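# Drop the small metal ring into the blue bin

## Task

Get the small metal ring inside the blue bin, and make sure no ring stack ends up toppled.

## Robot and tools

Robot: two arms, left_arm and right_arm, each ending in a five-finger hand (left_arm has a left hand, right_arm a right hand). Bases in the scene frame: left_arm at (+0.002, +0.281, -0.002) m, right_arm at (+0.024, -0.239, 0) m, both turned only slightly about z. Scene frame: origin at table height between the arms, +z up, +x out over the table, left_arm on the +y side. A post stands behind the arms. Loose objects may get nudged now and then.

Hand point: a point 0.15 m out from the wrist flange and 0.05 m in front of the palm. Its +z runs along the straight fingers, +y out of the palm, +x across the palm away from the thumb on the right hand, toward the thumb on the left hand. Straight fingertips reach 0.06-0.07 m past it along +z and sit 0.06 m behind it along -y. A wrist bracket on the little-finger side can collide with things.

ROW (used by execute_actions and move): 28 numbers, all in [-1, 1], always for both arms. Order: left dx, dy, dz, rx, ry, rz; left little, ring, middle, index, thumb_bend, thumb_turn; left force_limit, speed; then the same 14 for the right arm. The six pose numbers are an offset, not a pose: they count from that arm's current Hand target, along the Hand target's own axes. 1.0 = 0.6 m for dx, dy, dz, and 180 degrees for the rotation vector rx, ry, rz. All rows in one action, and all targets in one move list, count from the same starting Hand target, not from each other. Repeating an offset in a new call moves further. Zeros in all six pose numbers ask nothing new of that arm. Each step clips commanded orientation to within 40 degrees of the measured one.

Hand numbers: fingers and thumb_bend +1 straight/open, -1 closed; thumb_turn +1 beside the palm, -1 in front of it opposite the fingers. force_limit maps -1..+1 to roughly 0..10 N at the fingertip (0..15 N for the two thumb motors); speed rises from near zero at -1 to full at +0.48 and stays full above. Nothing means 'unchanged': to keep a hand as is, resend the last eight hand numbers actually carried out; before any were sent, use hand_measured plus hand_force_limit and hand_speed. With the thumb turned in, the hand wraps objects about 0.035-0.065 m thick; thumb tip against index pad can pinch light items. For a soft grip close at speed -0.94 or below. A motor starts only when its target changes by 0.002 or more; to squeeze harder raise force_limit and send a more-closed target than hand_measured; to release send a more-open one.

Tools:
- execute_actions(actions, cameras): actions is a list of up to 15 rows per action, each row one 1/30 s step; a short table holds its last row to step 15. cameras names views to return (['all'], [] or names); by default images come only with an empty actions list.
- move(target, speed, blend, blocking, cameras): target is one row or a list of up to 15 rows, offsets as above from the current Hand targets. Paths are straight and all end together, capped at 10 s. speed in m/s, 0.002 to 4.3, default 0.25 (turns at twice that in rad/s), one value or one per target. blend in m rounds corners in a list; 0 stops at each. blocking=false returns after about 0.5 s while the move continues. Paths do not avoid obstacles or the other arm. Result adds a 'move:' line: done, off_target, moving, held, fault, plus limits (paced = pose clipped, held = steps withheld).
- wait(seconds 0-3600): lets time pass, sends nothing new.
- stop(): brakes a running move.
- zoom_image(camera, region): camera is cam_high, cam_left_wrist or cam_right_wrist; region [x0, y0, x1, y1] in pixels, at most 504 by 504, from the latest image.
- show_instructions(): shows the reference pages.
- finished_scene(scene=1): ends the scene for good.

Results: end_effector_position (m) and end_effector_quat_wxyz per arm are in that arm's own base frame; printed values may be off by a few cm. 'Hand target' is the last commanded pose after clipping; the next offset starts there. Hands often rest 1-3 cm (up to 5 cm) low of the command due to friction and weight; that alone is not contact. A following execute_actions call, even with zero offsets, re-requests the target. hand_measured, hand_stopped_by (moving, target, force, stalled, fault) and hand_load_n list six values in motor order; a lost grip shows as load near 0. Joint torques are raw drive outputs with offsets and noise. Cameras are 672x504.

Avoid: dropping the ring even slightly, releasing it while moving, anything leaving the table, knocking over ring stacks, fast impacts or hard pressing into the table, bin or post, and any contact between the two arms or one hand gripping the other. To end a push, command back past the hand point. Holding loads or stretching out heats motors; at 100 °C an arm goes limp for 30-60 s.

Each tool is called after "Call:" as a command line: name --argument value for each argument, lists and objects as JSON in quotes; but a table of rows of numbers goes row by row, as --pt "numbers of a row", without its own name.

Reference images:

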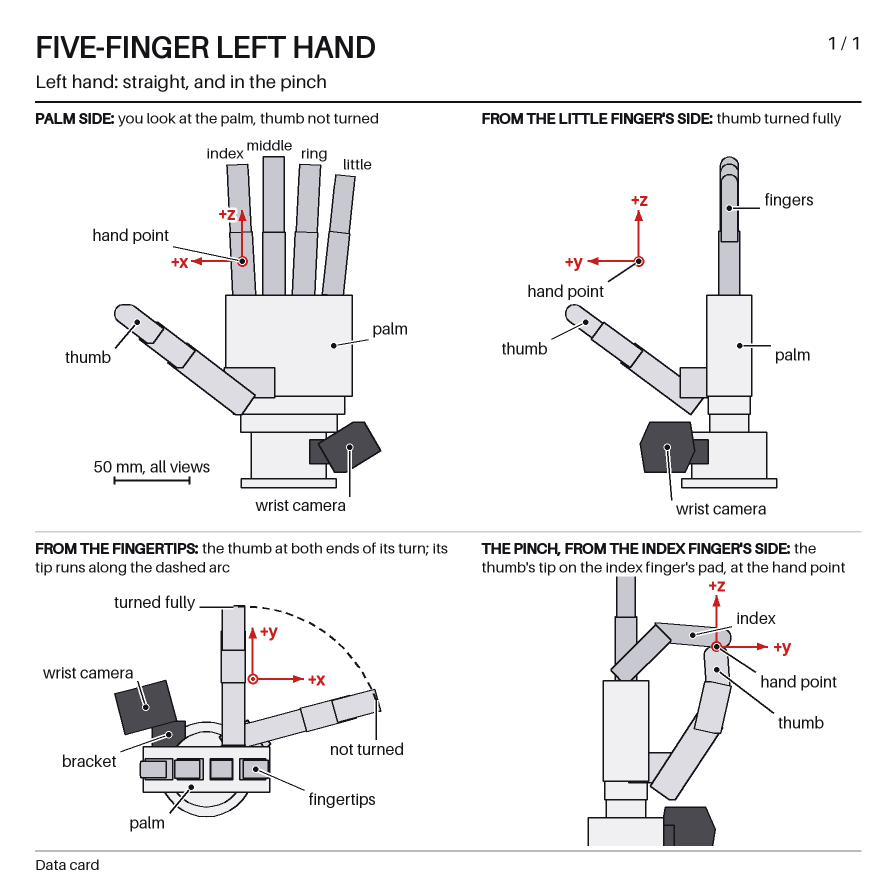

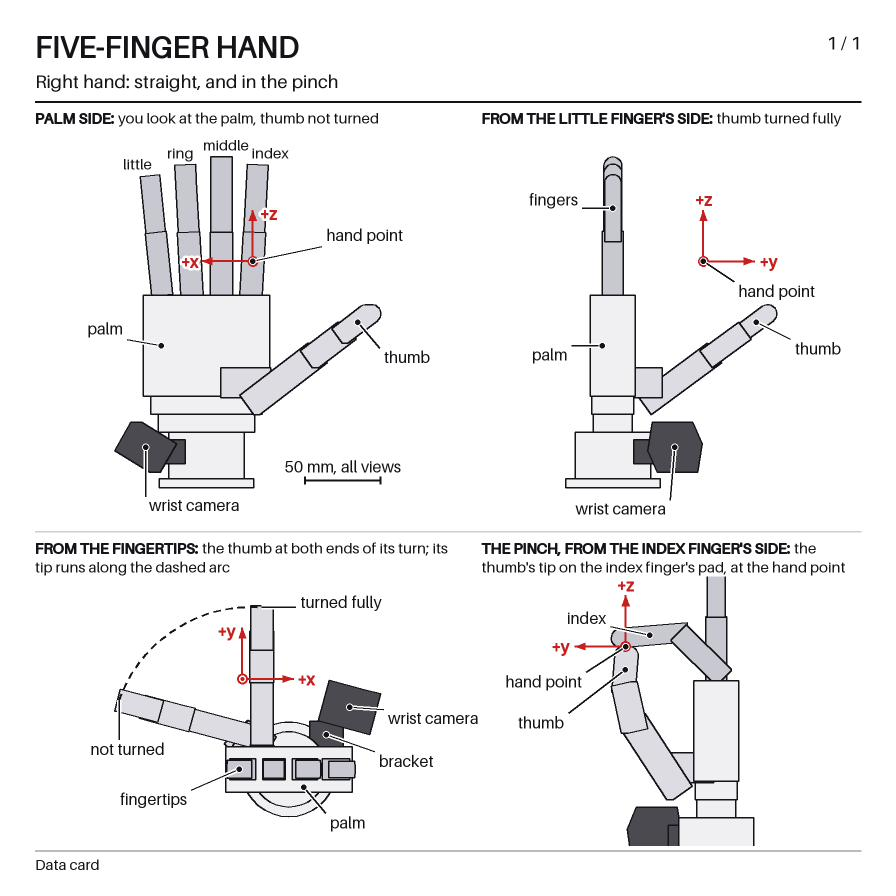

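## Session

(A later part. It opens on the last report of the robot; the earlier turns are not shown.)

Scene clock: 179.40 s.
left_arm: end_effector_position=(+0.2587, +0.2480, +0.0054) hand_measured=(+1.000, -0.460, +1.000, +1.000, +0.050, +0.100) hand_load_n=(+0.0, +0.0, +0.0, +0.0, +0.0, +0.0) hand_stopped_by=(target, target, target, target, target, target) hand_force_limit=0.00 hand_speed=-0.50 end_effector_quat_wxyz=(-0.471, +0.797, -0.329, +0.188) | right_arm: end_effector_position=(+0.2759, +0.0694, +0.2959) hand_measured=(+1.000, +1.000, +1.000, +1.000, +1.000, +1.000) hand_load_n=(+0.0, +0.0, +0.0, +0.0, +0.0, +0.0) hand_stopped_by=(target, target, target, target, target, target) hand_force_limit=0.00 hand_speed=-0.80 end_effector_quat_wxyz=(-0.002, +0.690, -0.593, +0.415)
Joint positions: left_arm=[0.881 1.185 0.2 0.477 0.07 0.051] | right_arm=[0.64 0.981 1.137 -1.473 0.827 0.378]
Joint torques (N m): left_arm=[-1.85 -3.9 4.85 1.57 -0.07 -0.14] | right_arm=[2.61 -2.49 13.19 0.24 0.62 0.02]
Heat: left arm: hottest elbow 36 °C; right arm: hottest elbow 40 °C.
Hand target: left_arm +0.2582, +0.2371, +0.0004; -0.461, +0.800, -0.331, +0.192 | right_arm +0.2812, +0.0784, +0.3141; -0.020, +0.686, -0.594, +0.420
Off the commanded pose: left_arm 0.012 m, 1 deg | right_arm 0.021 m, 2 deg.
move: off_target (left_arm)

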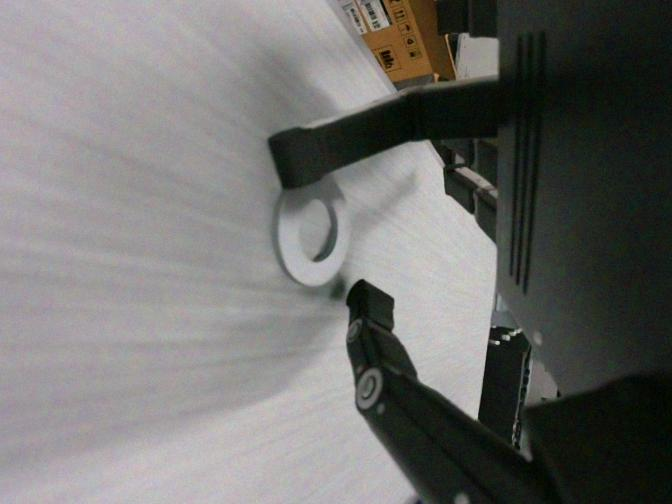

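Call:
move --target '[0,0,0,0,0,0,1,-0.46,1,1,0.19,-0.1,-0.3,-0.8,0,0,0,0,0,0,1,1,1,1,1,1,0,-0.8]' --cameras '["cam_left_wrist"]'

Call:
zoom_image --camera "cam_left_wrist" --region '[220, 100, 440, 320]'

Scene clock: 181.03 s.
left_arm: end_effector_position=(+0.2602, +0.2483, +0.0087) hand_measured=(+1.000, -0.460, +1.000, +1.000, +0.188, -0.100) hand_load_n=(+0.0, +0.0, +0.0, +0.0, -1.5, +0.5) hand_stopped_by=(target, target, target, target, target, target) hand_force_limit=-0.30 hand_speed=-0.80 end_effector_quat_wxyz=(-0.474, +0.796, -0.325, +0.191) | right_arm: end_effector_position=(+0.2759, +0.0694, +0.2959) hand_measured=(+1.000, +1.000, +1.000, +1.000, +1.000, +1.000) hand_load_n=(+0.0, +0.0, +0.0, +0.0, +0.0, +0.0) hand_stopped_by=(target, target, target, target, target, target) hand_force_limit=0.00 hand_speed=-0.80 end_effector_quat_wxyz=(-0.002, +0.690, -0.593, +0.415)
Joint positions: left_arm=[0.88 1.176 0.2 0.477 0.07 0.042] | right_arm=[0.64 0.981 1.137 -1.473 0.827 0.378]
Joint torques (N m): left_arm=[-2.08 -3.84 4.86 1.52 -0.05 -0.03] | right_arm=[2.49 -2.02 13.24 0.21 0.64 0.01]
Heat: left arm: hottest elbow 36 °C; right arm: hottest elbow 40 °C.
Hand target: left_arm +0.2582, +0.2371, +0.0004; -0.461, +0.800, -0.331, +0.192 | right_arm +0.2812, +0.0784, +0.3141; -0.020, +0.686, -0.594, +0.420
Off the commanded pose: left_arm 0.014 m, 2 deg | right_arm 0.021 m, 2 deg.
move: done

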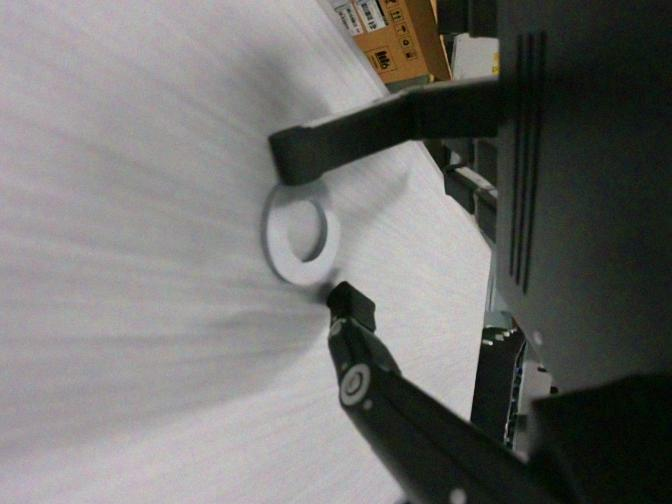

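Scaled by 2.291 from the camera's image (finer frame: 960x720).

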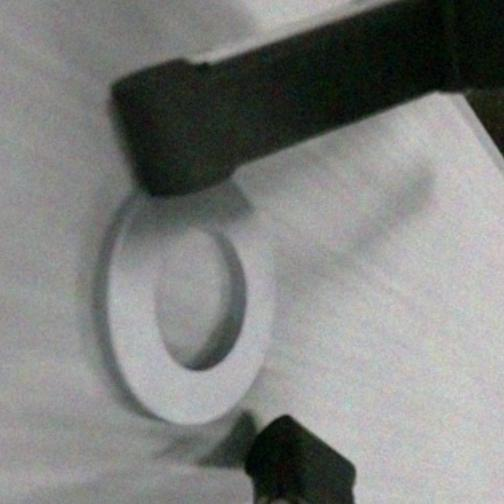

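Call:
move --pt "0 0 0 0 0 0 1 -0.46 1 1 0.05 -0.1 -0.3 -0.6 0 0 0 0 0 0 1 1 1 1 1 1 0 -0.8" --pt "0 0 0 0 0 0 1 -0.46 1 1 0.05 -0.35 -0.5 -0.85 0 0 0 0 0 0 1 1 1 1 1 1 0 -0.8" --cameras '["cam_left_wrist"]'

Call:
zoom_image --camera "cam_left_wrist" --region '[220, 100, 440, 320]'

Scene clock: 183.40 s.
left_arm: end_effector_position=(+0.2598, +0.2478, +0.0080) hand_measured=(+1.000, -0.460, +1.000, +1.000, +0.050, -0.350) hand_load_n=(+0.0, +0.0, +0.0, +0.0, +0.0, +0.0) hand_stopped_by=(target, target, target, target, target, target) hand_force_limit=-0.50 hand_speed=-0.85 end_effector_quat_wxyz=(-0.473, +0.797, -0.325, +0.191) | right_arm: end_effector_position=(+0.2759, +0.0694, +0.2959) hand_measured=(+1.000, +1.000, +1.000, +1.000, +1.000, +1.000) hand_load_n=(+0.0, +0.0, +0.0, -0.5, +0.0, +0.0) hand_stopped_by=(target, target, target, target, target, target) hand_force_limit=0.00 hand_speed=-0.80 end_effector_quat_wxyz=(-0.002, +0.690, -0.593, +0.415)
Joint positions: left_arm=[0.88 1.176 0.2 0.473 0.07 0.042] | right_arm=[0.64 0.981 1.137 -1.473 0.827 0.378]
Joint torques (N m): left_arm=[-1.96 -3.72 4.86 1.58 -0.07 -0.01] | right_arm=[3.02 -2.14 13.15 0.13 0.64 0.01]
Heat: left arm: hottest elbow 35 °C; right arm: hottest elbow 40 °C.
Hand target: left_arm +0.2582, +0.2371, +0.0004; -0.461, +0.800, -0.331, +0.192 | right_arm +0.2812, +0.0784, +0.3141; -0.020, +0.686, -0.594, +0.420
Off the commanded pose: left_arm 0.013 m, 2 deg | right_arm 0.021 m, 2 deg.
move: done; target 2's new numbers were sent with left_arm's hand 0.013 m and 2 deg from that target

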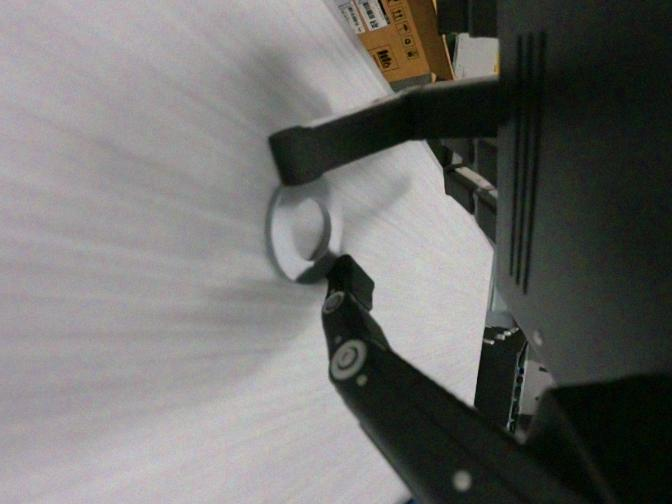

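Scaled by 2.291 from the camera's image (finer frame: 960x720).

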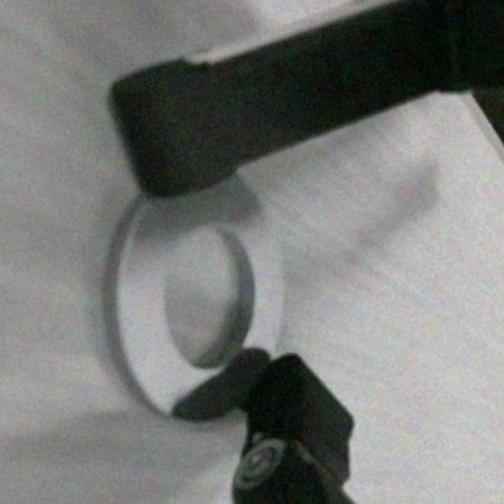

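Call:
move --pt "0 0 0 0 0 0 1 -0.46 1 1 0.05 -0.05 -0.3 -0.4 0 0 0 0 0 0 1 1 1 1 1 1 0 -0.8" --pt "0 0.0065 0.0037 0 0 0 1 -0.46 1 1 0.05 -0.05 -0.3 -0.4 0 0 0 0 0 0 1 1 1 1 1 1 0 -0.8" --cameras '["cam_left_wrist"]'

Call:
zoom_image --camera "cam_left_wrist" --region '[220, 100, 440, 320]'

Scene clock: 184.93 s.
left_arm: end_effector_position=(+0.2596, +0.2475, +0.0062) hand_measured=(+1.000, -0.460, +1.000, +1.000, +0.050, -0.050) hand_load_n=(+0.0, +0.0, +0.0, +0.0, +0.0, +0.0) hand_stopped_by=(target, target, target, target, target, target) hand_force_limit=-0.30 hand_speed=-0.40 end_effector_quat_wxyz=(-0.472, +0.797, -0.325, +0.191) | right_arm: end_effector_position=(+0.2759, +0.0694, +0.2959) hand_measured=(+1.000, +1.000, +1.000, +1.000, +1.000, +1.000) hand_load_n=(+0.0, +0.0, +0.0, +0.0, +0.0, +0.0) hand_stopped_by=(target, target, target, target, target, target) hand_force_limit=0.00 hand_speed=-0.80 end_effector_quat_wxyz=(-0.002, +0.690, -0.593, +0.415)
Joint positions: left_arm=[0.88 1.185 0.199 0.483 0.07 0.042] | right_arm=[0.64 0.981 1.137 -1.473 0.827 0.378]
Joint torques (N m): left_arm=[-2.02 -2.49 4.64 2.29 -0.07 -0.04] | right_arm=[2.61 -2.14 13.19 0.25 0.65 0]
Heat: left arm: hottest elbow 35 °C; right arm: hottest elbow 40 °C.
Hand target: left_arm +0.2582, +0.2371, -0.0040; -0.461, +0.800, -0.331, +0.192 | right_arm +0.2812, +0.0784, +0.3141; -0.020, +0.686, -0.594, +0.420
Off the commanded pose: left_arm 0.015 m, 1 deg | right_arm 0.021 m, 2 deg.
move: off_target (left_arm)

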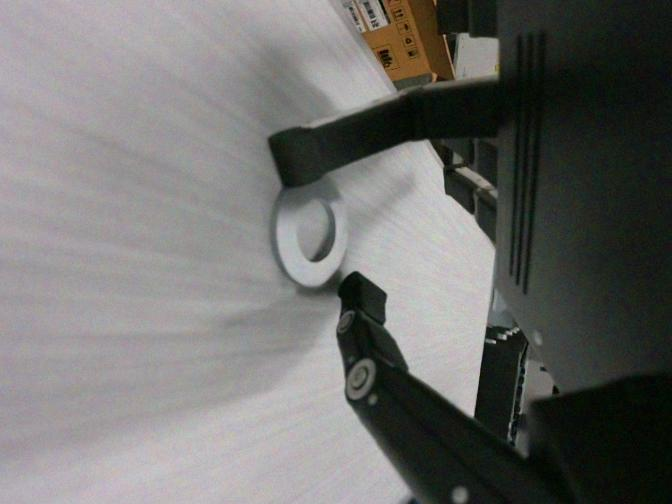

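Scaled by 2.291 from the camera's image (finer frame: 960x720).

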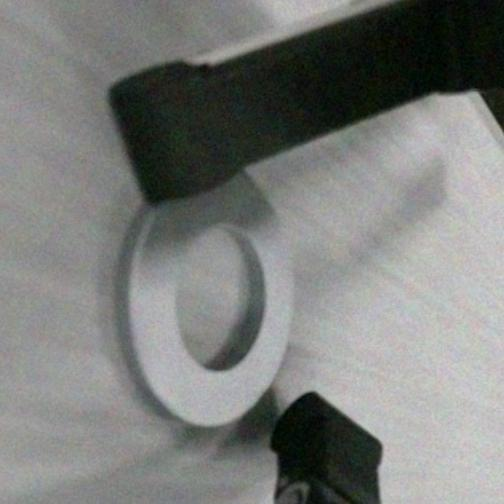

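Call:
move --target '[0,0.0045,0.0025,0,0,0,1,-0.46,1,1,0.05,-0.15,-0.3,-0.6,0,0,0,0,0,0,1,1,1,1,1,1,0,-0.8]' --cameras '["cam_left_wrist"]'

Call:
zoom_image --camera "cam_left_wrist" --region '[220, 100, 440, 320]'

Scene clock: 185.80 s.
left_arm: end_effector_position=(+0.2603, +0.2484, +0.0051) hand_measured=(+1.000, -0.460, +1.000, +1.000, +0.050, -0.150) hand_load_n=(+0.0, -2.0, +0.0, +0.0, -0.5, +0.5) hand_stopped_by=(target, target, target, target, target, target) hand_force_limit=-0.30 hand_speed=-0.60 end_effector_quat_wxyz=(-0.475, +0.795, -0.325, +0.191) | right_arm: end_effector_position=(+0.2759, +0.0694, +0.2959) hand_measured=(+1.000, +1.000, +1.000, +1.000, +1.000, +1.000) hand_load_n=(+0.0, +0.0, +0.0, +0.0, +0.0, +0.0) hand_stopped_by=(target, target, target, target, target, target) hand_force_limit=0.00 hand_speed=-0.80 end_effector_quat_wxyz=(-0.002, +0.690, -0.593, +0.415)
Joint positions: left_arm=[0.88 1.199 0.196 0.505 0.07 0.042] | right_arm=[0.64 0.981 1.137 -1.473 0.827 0.378]
Joint torques (N m): left_arm=[-1.96 -2.02 4.42 2.19 -0.05 -0.03] | right_arm=[2.55 -2.32 13.18 0.13 0.64 0.01]
Heat: left arm: hottest elbow 35 °C; right arm: hottest elbow 40 °C.
Hand target: left_arm +0.2582, +0.2371, -0.0072; -0.461, +0.800, -0.331, +0.192 | right_arm +0.2812, +0.0784, +0.3141; -0.020, +0.686, -0.594, +0.420
Off the commanded pose: left_arm 0.017 m, 2 deg | right_arm 0.021 m, 2 deg.
move: off_target (left_arm)

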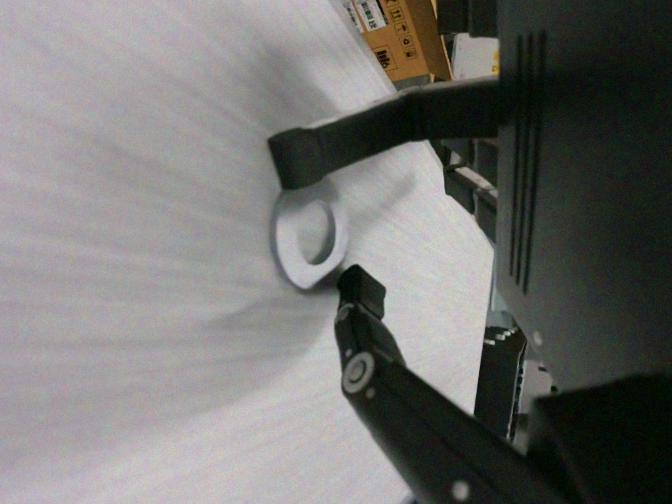

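Scaled by 2.291 from the camera's image (finer frame: 960x720).

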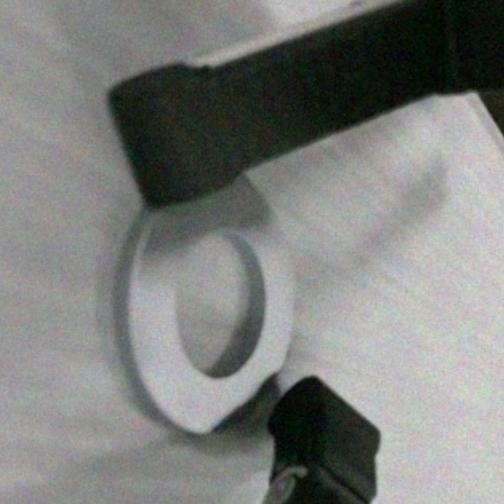

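Call:
move --target '[0,0,0,0,0,0,1,-0.46,1,1,0.05,-0.25,-0.4,-0.85,0,0,0,0,0,0,1,1,1,1,1,1,0,-0.8]' --cameras '["cam_left_wrist"]'

Call:
zoom_image --camera "cam_left_wrist" --region '[220, 100, 440, 320]'

Scene clock: 186.73 s.
left_arm: end_effector_position=(+0.2617, +0.2476, +0.0056) hand_measured=(+1.000, -0.460, +1.000, +1.000, +0.050, -0.250) hand_load_n=(+0.0, +0.0, +0.0, +0.0, -1.0, +1.0) hand_stopped_by=(target, target, target, target, target, target) hand_force_limit=-0.40 hand_speed=-0.85 end_effector_quat_wxyz=(-0.475, +0.795, -0.325, +0.194) | right_arm: end_effector_position=(+0.2759, +0.0694, +0.2959) hand_measured=(+1.000, +1.000, +1.000, +1.000, +1.000, +1.000) hand_load_n=(+0.0, +0.0, +0.0, +0.0, +0.0, +0.0) hand_stopped_by=(target, target, target, target, target, target) hand_force_limit=0.00 hand_speed=-0.80 end_effector_quat_wxyz=(-0.002, +0.690, -0.593, +0.415)
Joint positions: left_arm=[0.877 1.199 0.196 0.508 0.072 0.039] | right_arm=[0.64 0.981 1.137 -1.473 0.827 0.378]
Joint torques (N m): left_arm=[-1.79 -2.37 4.41 2.24 -0.15 0.01] | right_arm=[2.73 -2.32 13.15 0.16 0.64 0]
Heat: left arm: hottest elbow 35 °C; right arm: hottest elbow 40 °C.
Hand target: left_arm +0.2582, +0.2371, -0.0070; -0.462, +0.800, -0.331, +0.192 | right_arm +0.2812, +0.0784, +0.3141; -0.020, +0.686, -0.594, +0.420
Off the commanded pose: left_arm 0.017 m, 2 deg | right_arm 0.021 m, 2 deg.
move: done

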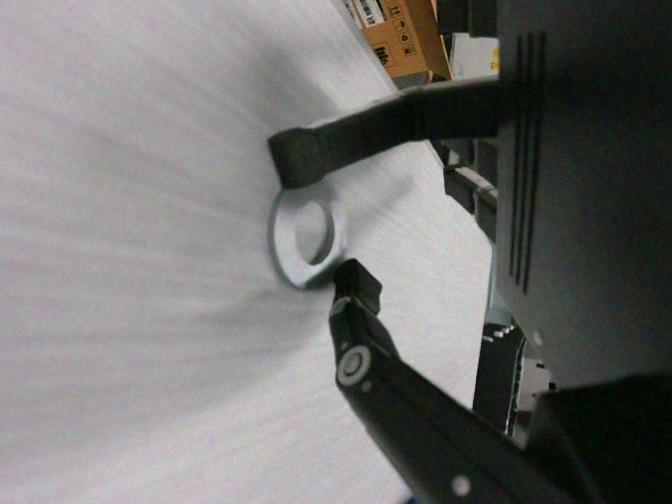

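Scaled by 2.291 from the camera's image (finer frame: 960x720).

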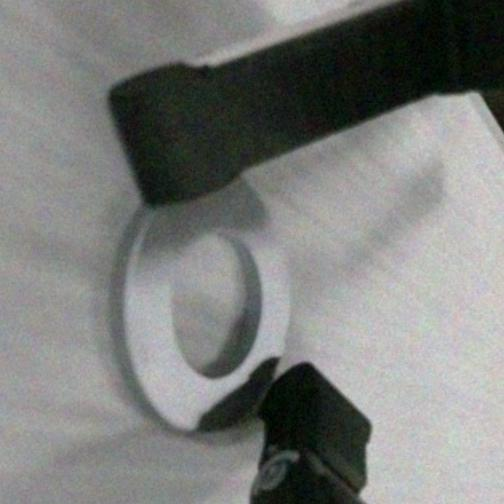

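Call:
move --target '[0,0,0,0,0,0,1,-0.46,1,1,0.05,-0.33,-0.3,-0.88,0,0,0,0,0,0,1,1,1,1,1,1,0,-0.8]' --cameras '["cam_left_wrist"]'

Call:
zoom_image --camera "cam_left_wrist" --region '[260, 180, 400, 320]'

Scene clock: 187.67 s.
left_arm: end_effector_position=(+0.2628, +0.2467, +0.0060) hand_measured=(+1.000, -0.460, +1.000, +1.000, +0.050, -0.330) hand_load_n=(+0.0, +0.0, +0.0, +0.0, -1.0, +1.5) hand_stopped_by=(target, target, target, target, target, target) hand_force_limit=-0.30 hand_speed=-0.88 end_effector_quat_wxyz=(-0.474, +0.795, -0.324, +0.196) | right_arm: end_effector_position=(+0.2759, +0.0694, +0.2959) hand_measured=(+1.000, +1.000, +1.000, +1.000, +1.000, +1.000) hand_load_n=(+0.0, +0.0, +0.0, +0.0, +0.5, +0.0) hand_stopped_by=(target, target, target, target, target, target) hand_force_limit=0.00 hand_speed=-0.80 end_effector_quat_wxyz=(-0.002, +0.690, -0.593, +0.415)
Joint positions: left_arm=[0.875 1.199 0.196 0.509 0.074 0.034] | right_arm=[0.64 0.981 1.137 -1.473 0.827 0.378]
Joint torques (N m): left_arm=[-1.49 -2.43 4.42 2.19 -0.22 0.05] | right_arm=[2.61 -2.26 13.23 0.23 0.65 0.01]
Heat: left arm: hottest elbow 35 °C; right arm: hottest elbow 40 °C.
Hand target: left_arm +0.2582, +0.2371, -0.0070; -0.462, +0.800, -0.331, +0.192 | right_arm +0.2812, +0.0784, +0.3141; -0.020, +0.686, -0.594, +0.420
Off the commanded pose: left_arm 0.017 m, 2 deg | right_arm 0.021 m, 2 deg.
move: done

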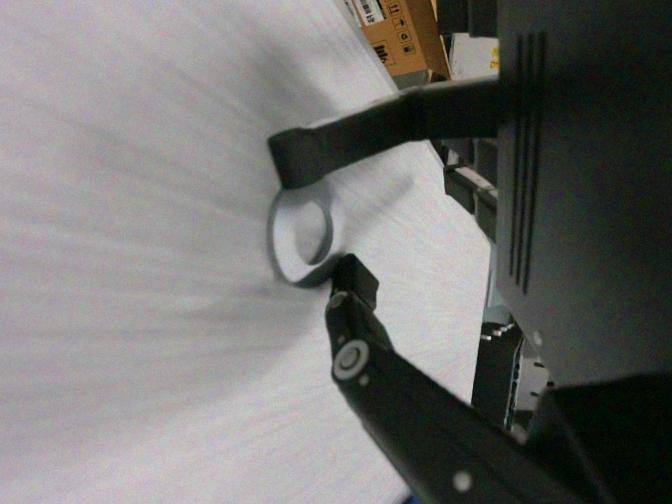

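Scaled by 3.600 from the camera's image (finer frame: 960x720).

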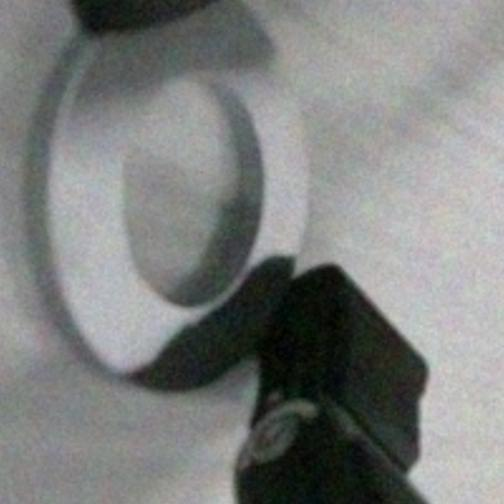

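Call:
move --target '[0,0,0,0,0,0,1,-0.46,1,1,0.05,-0.42,-0.2,-0.88,0,0,0,0,0,0,1,1,1,1,1,1,0,-0.8]' --cameras '["cam_left_wrist"]'

Call:
zoom_image --camera "cam_left_wrist" --region '[260, 180, 400, 320]'

Scene clock: 188.83 s.
left_arm: end_effector_position=(+0.2636, +0.2464, +0.0064) hand_measured=(+1.000, -0.460, +1.000, +1.000, +0.050, -0.382) hand_load_n=(+0.0, +0.0, +0.0, +0.0, +0.0, +5.5) hand_stopped_by=(target, target, target, target, target, force) hand_force_limit=-0.20 hand_speed=-0.88 end_effector_quat_wxyz=(-0.474, +0.794, -0.324, +0.198) | right_arm: end_effector_position=(+0.2759, +0.0694, +0.2959) hand_measured=(+1.000, +1.000, +1.000, +1.000, +1.000, +1.000) hand_load_n=(+0.0, +0.0, +0.0, +0.0, +0.0, +0.0) hand_stopped_by=(target, target, target, target, target, target) hand_force_limit=0.00 hand_speed=-0.80 end_effector_quat_wxyz=(-0.002, +0.690, -0.593, +0.415)
Joint positions: left_arm=[0.874 1.199 0.196 0.51 0.075 0.032] | right_arm=[0.64 0.981 1.137 -1.473 0.827 0.378]
Joint torques (N m): left_arm=[-1.61 -2.43 4.4 2.18 -0.27 0.09] | right_arm=[2.26 -2.37 13.22 0.16 0.64 0]
Heat: left arm: hottest elbow 35 °C; right arm: hottest elbow 40 °C.
Hand target: left_arm +0.2582, +0.2372, -0.0070; -0.462, +0.800, -0.331, +0.192 | right_arm +0.2812, +0.0784, +0.3141; -0.020, +0.686, -0.594, +0.420
Off the commanded pose: left_arm 0.017 m, 2 deg | right_arm 0.021 m, 2 deg.
move: done

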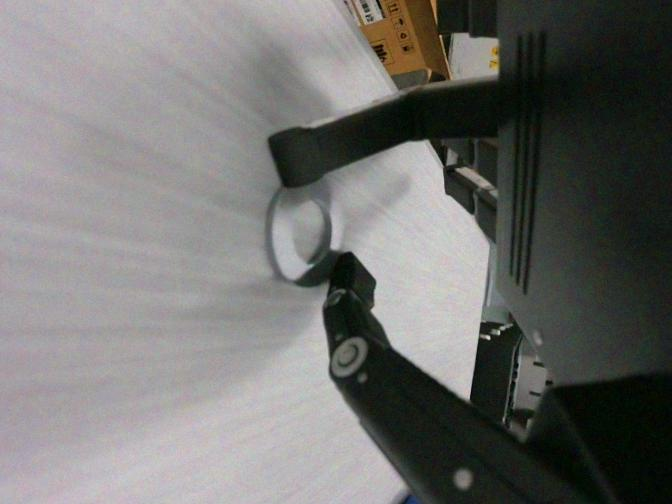

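Scaled by 3.600 from the camera's image (finer frame: 960x720).

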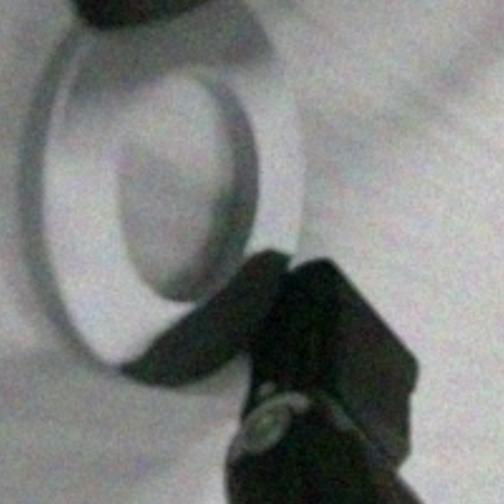

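Call:
move --target '[0,0,0,0,0,0,1,-0.46,1,1,0.05,-0.5,0.0,-0.9,0,0,0,0,0,0,1,1,1,1,1,1,0,-0.8]' --cameras '["cam_left_wrist"]'

Call:
zoom_image --camera "cam_left_wrist" --region '[260, 180, 400, 320]'

Scene clock: 189.67 s.
left_arm: end_effector_position=(+0.2640, +0.2467, +0.0070) hand_measured=(+1.000, -0.460, +1.000, +1.000, +0.050, -0.400) hand_load_n=(+0.0, +0.5, +0.0, +0.0, +0.0, +7.0) hand_stopped_by=(target, target, target, target, target, force) hand_force_limit=0.00 hand_speed=-0.90 end_effector_quat_wxyz=(-0.475, +0.794, -0.323, +0.199) | right_arm: end_effector_position=(+0.2759, +0.0694, +0.2959) hand_measured=(+1.000, +1.000, +1.000, +1.000, +1.000, +1.000) hand_load_n=(+0.0, +0.0, +0.0, +0.0, +0.0, +0.0) hand_stopped_by=(target, target, target, target, target, target) hand_force_limit=0.00 hand_speed=-0.80 end_effector_quat_wxyz=(-0.002, +0.690, -0.593, +0.415)
Joint positions: left_arm=[0.874 1.199 0.196 0.513 0.075 0.031] | right_arm=[0.64 0.981 1.137 -1.473 0.827 0.378]
Joint torques (N m): left_arm=[-1.79 -2.2 4.44 2.07 -0.28 0.08] | right_arm=[2.67 -2.08 13.14 0.2 0.62 0]
Heat: left arm: hottest elbow 35 °C; right arm: hottest elbow 40 °C.
Hand target: left_arm +0.2582, +0.2372, -0.0070; -0.462, +0.800, -0.331, +0.192 | right_arm +0.2812, +0.0784, +0.3141; -0.020, +0.686, -0.594, +0.420
Off the commanded pose: left_arm 0.018 m, 2 deg | right_arm 0.021 m, 2 deg.
move: done

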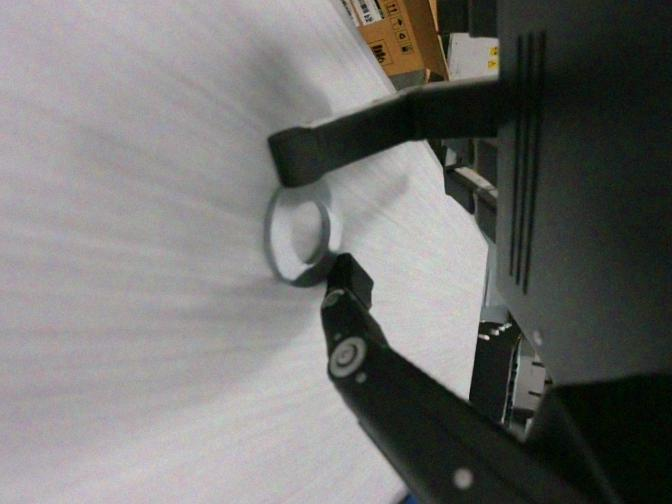

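Scaled by 3.600 from the camera's image (finer frame: 960x720).

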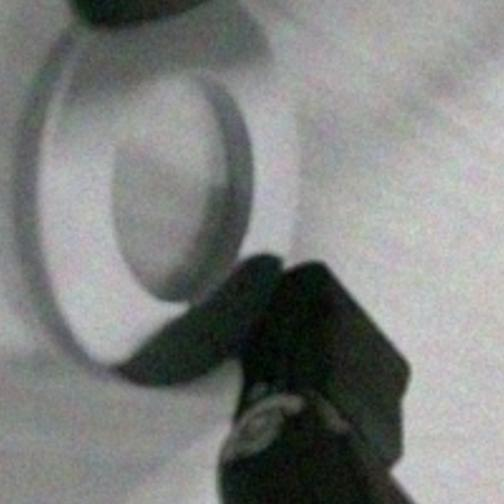

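Call:
move --target '[0,-0.0664,-0.0178,0,0,0,1,-0.46,1,1,0.05,-0.5,0.0,-0.9,0,0,0,0,0,0,1,1,1,1,1,1,0,-0.8]' --speed 0.04 --cameras '["cam_left_wrist"]'

Call:
zoom_image --camera "cam_left_wrist" --region '[220, 100, 440, 320]'

Scene clock: 191.63 s.
left_arm: end_effector_position=(+0.2485, +0.2307, +0.0114) hand_measured=(+1.000, -0.460, +1.000, +1.000, +0.050, -0.400) hand_load_n=(+0.0, +0.0, +0.0, +0.0, +2.0, +6.0) hand_stopped_by=(target, target, target, target, target, force) hand_force_limit=0.00 hand_speed=-0.90 end_effector_quat_wxyz=(-0.443, +0.814, -0.327, +0.185) | right_arm: end_effector_position=(+0.2759, +0.0694, +0.2959) hand_measured=(+1.000, +1.000, +1.000, +1.000, +1.000, +1.000) hand_load_n=(+0.0, +0.0, +0.0, +0.0, +0.0, +0.0) hand_stopped_by=(target, target, target, target, target, target) hand_force_limit=0.00 hand_speed=-0.80 end_effector_quat_wxyz=(-0.002, +0.690, -0.593, +0.415)
Joint positions: left_arm=[0.874 1.052 0.204 0.277 0.067 0.031] | right_arm=[0.64 0.981 1.137 -1.473 0.827 0.378]
Joint torques (N m): left_arm=[-1.85 -3.37 10.11 1.58 -0.1 0.07] | right_arm=[2.49 -2.32 13.15 0.29 0.63 0]
Heat: left arm: hottest elbow 35 °C; right arm: hottest elbow 40 °C.
Hand target: left_arm +0.2658, +0.2448, +0.0328; -0.462, +0.800, -0.331, +0.192 | right_arm +0.2812, +0.0784, +0.3141; -0.020, +0.686, -0.594, +0.420
Off the commanded pose: left_arm 0.031 m, 3 deg | right_arm 0.021 m, 2 deg.
move: off_target (left_arm)

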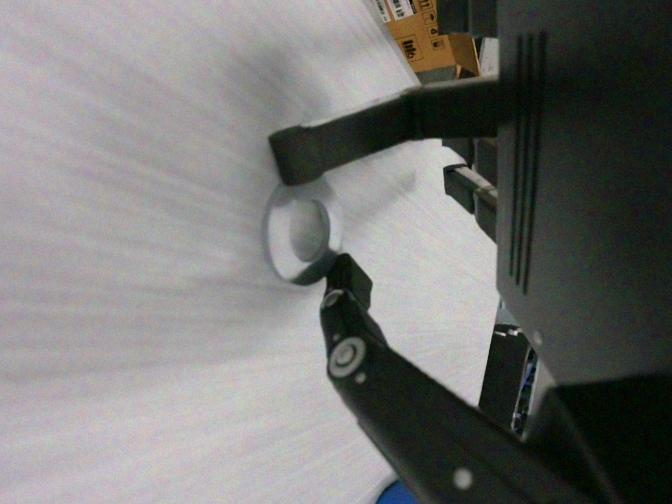

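Scaled by 2.291 from the camera's image (finer frame: 960x720).

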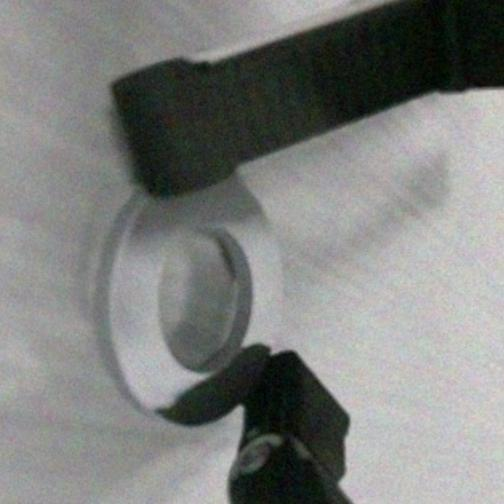

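Call:
move --target '[0,-0.046,-0.02,0,0,0,1,-0.46,1,1,0.05,-0.5,0.0,-0.9,0,0,0,0,0,0,1,1,1,1,1,1,0,-0.8]' --speed 0.05 --cameras '["cam_left_wrist"]'

Call:
zoom_image --camera "cam_left_wrist" --region '[220, 100, 440, 320]'

Scene clock: 193.17 s.
left_arm: end_effector_position=(+0.2507, +0.2335, +0.0369) hand_measured=(+1.000, -0.460, +1.000, +1.000, +0.050, -0.400) hand_load_n=(-0.5, +0.0, +0.0, +0.0, +2.0, +5.5) hand_stopped_by=(target, target, target, target, target, force) hand_force_limit=0.00 hand_speed=-0.90 end_effector_quat_wxyz=(-0.441, +0.815, -0.328, +0.184) | right_arm: end_effector_position=(+0.2759, +0.0694, +0.2959) hand_measured=(+1.000, +1.000, +1.000, +1.000, +1.000, +1.000) hand_load_n=(+0.0, +0.0, +0.0, +0.0, +0.5, +0.0) hand_stopped_by=(target, target, target, target, target, target) hand_force_limit=0.00 hand_speed=-0.80 end_effector_quat_wxyz=(-0.002, +0.690, -0.593, +0.415)
Joint positions: left_arm=[0.874 0.952 0.254 0.122 0.066 0.031] | right_arm=[0.64 0.981 1.137 -1.473 0.827 0.378]
Joint torques (N m): left_arm=[-2.14 -3.08 11.23 1.47 -0.09 0.05] | right_arm=[2.84 -2.14 13.15 0.16 0.65 -0.01]
Heat: left arm: hottest elbow 35 °C; right arm: hottest elbow 40 °C.
Hand target: left_arm +0.2682, +0.2472, +0.0627; -0.462, +0.800, -0.331, +0.192 | right_arm +0.2812, +0.0784, +0.3141; -0.020, +0.686, -0.594, +0.420
Off the commanded pose: left_arm 0.034 m, 3 deg | right_arm 0.021 m, 2 deg.
move: off_target (left_arm)

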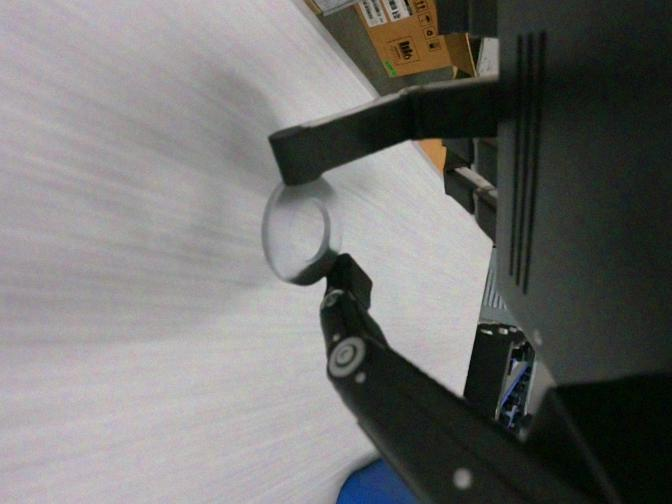

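Scaled by 2.291 from the camera's image (finer frame: 960x720).

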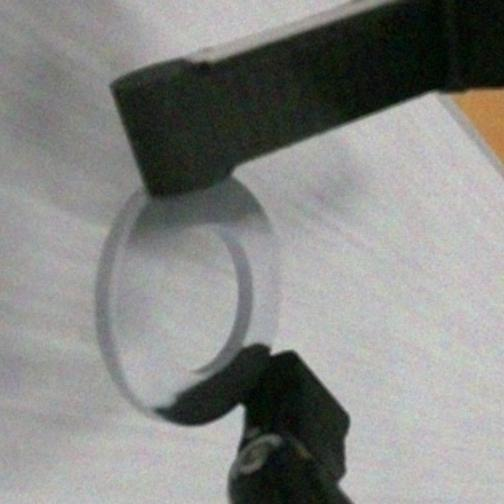

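Call:
move --target '[0,-0.317,-0.185,0,0,0,1,-0.46,1,1,0.05,-0.5,0.0,-0.9,0,0,0,0,0,0,1,1,1,1,1,1,0,-0.8]' --speed 0.1 --cameras '["cam_left_wrist","cam_high"]'

Scene clock: 196.97 s.
left_arm: end_effector_position=(+0.2584, +0.2427, +0.2498) hand_measured=(+1.000, -0.460, +1.000, +1.000, +0.050, -0.400) hand_load_n=(+0.0, +0.0, +0.0, +0.0, +2.0, +5.5) hand_stopped_by=(target, target, target, target, target, force) hand_force_limit=0.00 hand_speed=-0.90 end_effector_quat_wxyz=(-0.441, +0.815, -0.328, +0.184) | right_arm: end_effector_position=(+0.2759, +0.0694, +0.2959) hand_measured=(+1.000, +1.000, +1.000, +1.000, +1.000, +1.000) hand_load_n=(+0.0, +0.0, +0.0, +0.0, +0.0, +0.0) hand_stopped_by=(target, target, target, target, target, target) hand_force_limit=0.00 hand_speed=-0.80 end_effector_quat_wxyz=(-0.002, +0.690, -0.593, +0.415)
Joint positions: left_arm=[0.874 0.715 0.756 -0.616 0.066 0.031] | right_arm=[0.64 0.981 1.137 -1.473 0.827 0.378]
Joint torques (N m): left_arm=[-1.79 -1.44 13.72 1.72 -0.06 0.06] | right_arm=[2.73 -2.2 13.19 0.23 0.64 -0.01]
Heat: left arm: hottest elbow 36 °C; right arm: hottest elbow 40 °C.
Hand target: left_arm +0.2674, +0.2467, +0.2827; -0.461, +0.800, -0.331, +0.192 | right_arm +0.2812, +0.0784, +0.3141; -0.020, +0.686, -0.594, +0.420
Off the commanded pose: left_arm 0.035 m, 3 deg | right_arm 0.021 m, 2 deg.
move: off_target (left_arm)
Images, in order (width x height): cam_high 672x504, cam_left_wrist 672x504.

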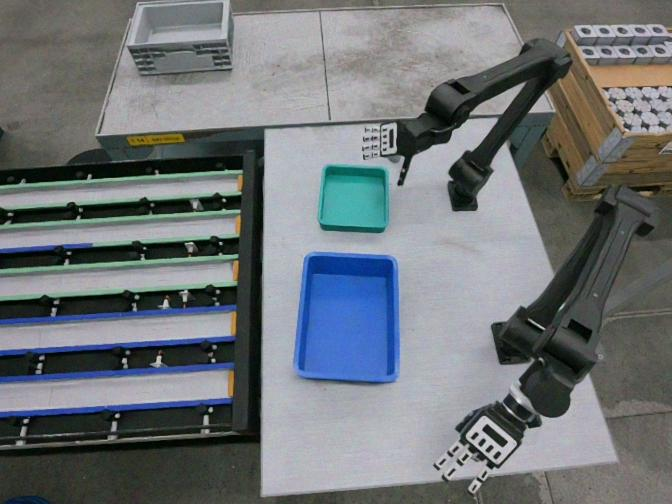

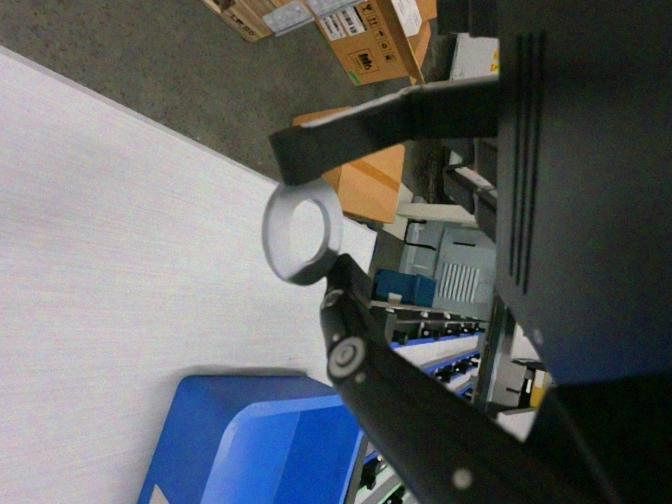

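Call:
move --target '[0.483,0.138,-0.306,0,0.2646,0.1528,1,-0.46,1,1,0.05,-0.5,0.0,-0.9,0,0,0,0,0,0,1,1,1,1,1,1,0,-0.8]' --speed 0.2 --cameras '["cam_left_wrist","cam_high"]'

Scene clock: 200.67 s.
left_arm: end_effector_position=(+0.3166, -0.0912, +0.2653) hand_measured=(+1.000, -0.460, +1.000, +1.000, +0.050, -0.400) hand_load_n=(+0.0, +0.0, +0.0, +0.0, +2.0, +5.5) hand_stopped_by=(target, target, target, target, target, force) hand_force_limit=0.00 hand_speed=-0.90 end_effector_quat_wxyz=(+0.305, -0.569, +0.677, -0.354) | right_arm: end_effector_position=(+0.2759, +0.0694, +0.2959) hand_measured=(+1.000, +1.000, +1.000, +1.000, +1.000, +1.000) hand_load_n=(+0.0, +0.0, +0.0, +0.0, +0.0, +0.0) hand_stopped_by=(target, target, target, target, target, target) hand_force_limit=0.00 hand_speed=-0.80 end_effector_quat_wxyz=(-0.002, +0.690, -0.593, +0.415)
Joint positions: left_arm=[-0.203 0.65 0.788 -0.737 -0.035 -0.013] | right_arm=[0.64 0.981 1.137 -1.473 0.827 0.378]
Joint torques (N m): left_arm=[-1.96 -0.26 13.85 2.65 -0.16 -0.07] | right_arm=[2.43 -2.14 13.22 0.24 0.63 0.01]
Heat: left arm: hottest elbow 37 °C; right arm: hottest elbow 40 °C.
Hand target: left_arm +0.3306, -0.1000, +0.3034; +0.321, -0.557, +0.663, -0.383 | right_arm +0.2812, +0.0784, +0.3141; -0.020, +0.686, -0.594, +0.420
Off the commanded pose: left_arm 0.041 m, 4 deg | right_arm 0.021 m, 2 deg.
move: off_target (left_arm)
Images, in order (width x height): cam_high 672x504, cam_left_wrist 672x504.

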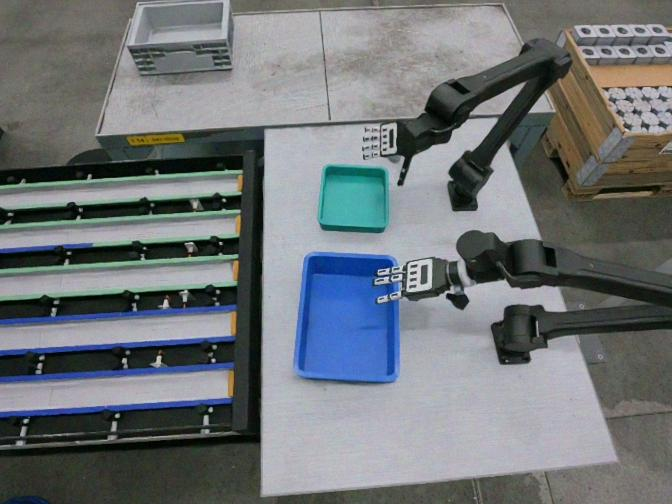

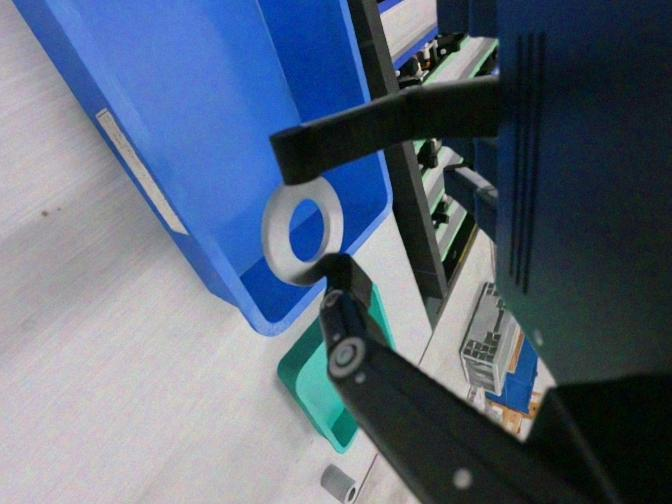

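Call:
move --target '[-0.02,-0.104,0.18,0,0,0,1,-0.46,1,1,0.05,-0.5,0.0,-0.9,0,0,0,0,0,0,1,1,1,1,1,1,0,-0.8]' --speed 0.15 --cameras '["cam_left_wrist","cam_high"]'

Call:
zoom_image --camera "cam_high" --region '[270, 220, 470, 400]'

Scene clock: 205.77 s.
left_arm: end_effector_position=(+0.4339, -0.1128, +0.2673) hand_measured=(+1.000, -0.460, +1.000, +1.000, +0.050, -0.400) hand_load_n=(+0.0, +0.0, +0.0, +0.0, +2.0, +5.5) hand_stopped_by=(target, target, target, target, target, force) hand_force_limit=0.00 hand_speed=-0.90 end_effector_quat_wxyz=(+0.297, -0.567, +0.678, -0.361) | right_arm: end_effector_position=(+0.2759, +0.0694, +0.2959) hand_measured=(+1.000, +1.000, +1.000, +1.000, +1.000, +1.000) hand_load_n=(+0.0, +0.0, +0.0, +0.0, +0.0, +0.0) hand_stopped_by=(target, target, target, target, target, target) hand_force_limit=0.00 hand_speed=-0.80 end_effector_quat_wxyz=(-0.002, +0.690, -0.593, +0.415)
Joint positions: left_arm=[-0.182 1.009 0.958 -0.547 0.004 -0.007] | right_arm=[0.64 0.981 1.137 -1.473 0.827 0.378]
Joint torques (N m): left_arm=[0.38 -4.89 13.86 2.7 0.05 0.1] | right_arm=[2.61 -2.14 13.16 0.21 0.65 0.01]
Heat: left arm: hottest elbow 40 °C; right arm: hottest elbow 40 °C.
Hand target: left_arm +0.4555, -0.1098, +0.3034; +0.321, -0.557, +0.663, -0.383 | right_arm +0.2812, +0.0784, +0.3141; -0.020, +0.686, -0.594, +0.420
Off the commanded pose: left_arm 0.042 m, 4 deg | right_arm 0.021 m, 2 deg.
move: off_target (left_arm)
Images, in order (width x height): cam_high 672x504, cam_left_wrist 672x504.

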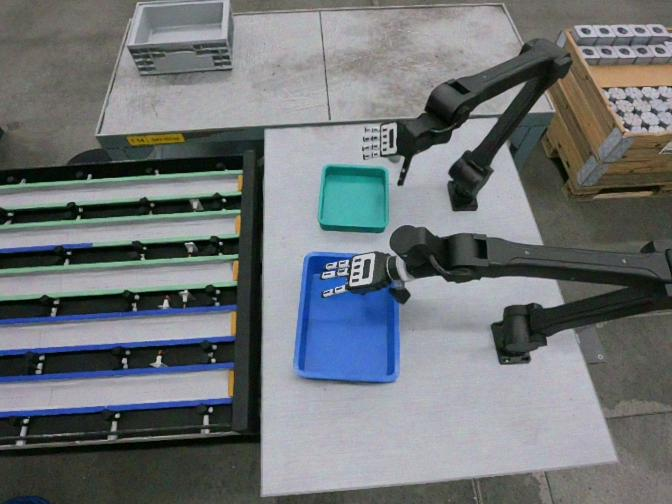

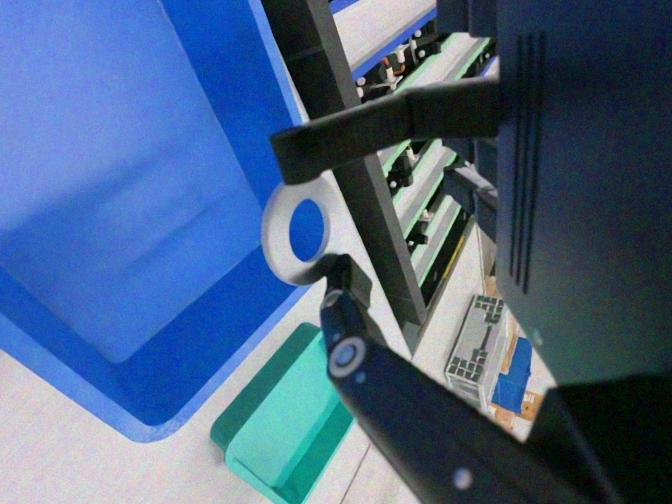

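Scaled by 2.520 from the camera's image (finer frame: 960x720).

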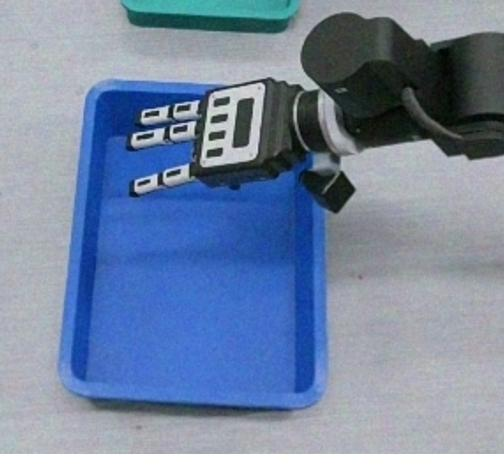

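Call:
move --target '[-0.1025,-0.0172,0.0297,0,0,0,1,-0.46,1,1,0.05,-0.5,0.0,-0.9,0,0,0,0,0,0,1,1,1,1,1,1,0,-0.8]' --speed 0.12 --cameras '["cam_left_wrist"]'

Scene clock: 209.07 s.
left_arm: end_effector_position=(+0.4649, -0.0592, +0.2691) hand_measured=(+1.000, -0.460, +1.000, +1.000, +0.050, -0.400) hand_load_n=(+0.0, +0.0, +0.0, +0.0, +2.0, +5.5) hand_stopped_by=(target, target, target, target, target, force) hand_force_limit=0.00 hand_speed=-0.90 end_effector_quat_wxyz=(+0.294, -0.570, +0.674, -0.366) | right_arm: end_effector_position=(+0.2759, +0.0694, +0.2959) hand_measured=(+1.000, +1.000, +1.000, +1.000, +1.000, +1.000) hand_load_n=(+0.0, +0.0, +0.0, +0.0, +0.0, +0.0) hand_stopped_by=(target, target, target, target, target, target) hand_force_limit=0.00 hand_speed=-0.80 end_effector_quat_wxyz=(-0.002, +0.690, -0.593, +0.415)
Joint positions: left_arm=[-0.007 1.081 1.008 -0.529 0.153 0.08] | right_arm=[0.64 0.981 1.137 -1.473 0.827 0.378]
Joint torques (N m): left_arm=[0.44 -5.6 13.79 2.62 0.11 0.11] | right_arm=[2.55 -2.43 13.18 0.16 0.63 -0.02]
Heat: left arm: hottest elbow 40 °C; right arm: hottest elbow 40 °C.
Hand target: left_arm +0.4865, -0.0528, +0.3033; +0.321, -0.557, +0.663, -0.383 | right_arm +0.2812, +0.0784, +0.3141; -0.020, +0.686, -0.594, +0.420
Off the commanded pose: left_arm 0.041 m, 4 deg | right_arm 0.021 m, 2 deg.
move: off_target (left_arm)

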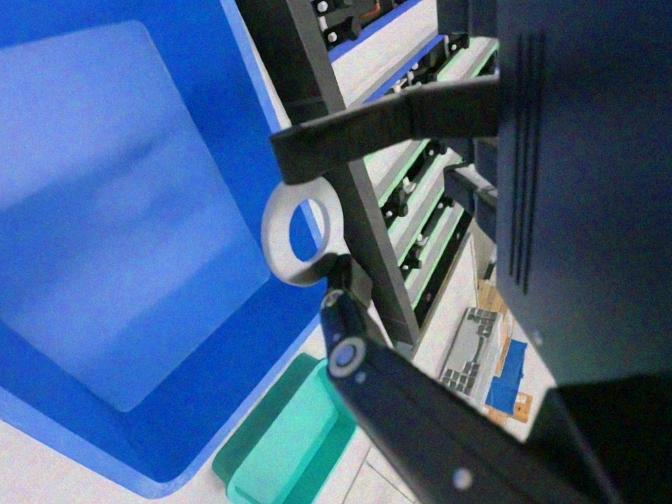

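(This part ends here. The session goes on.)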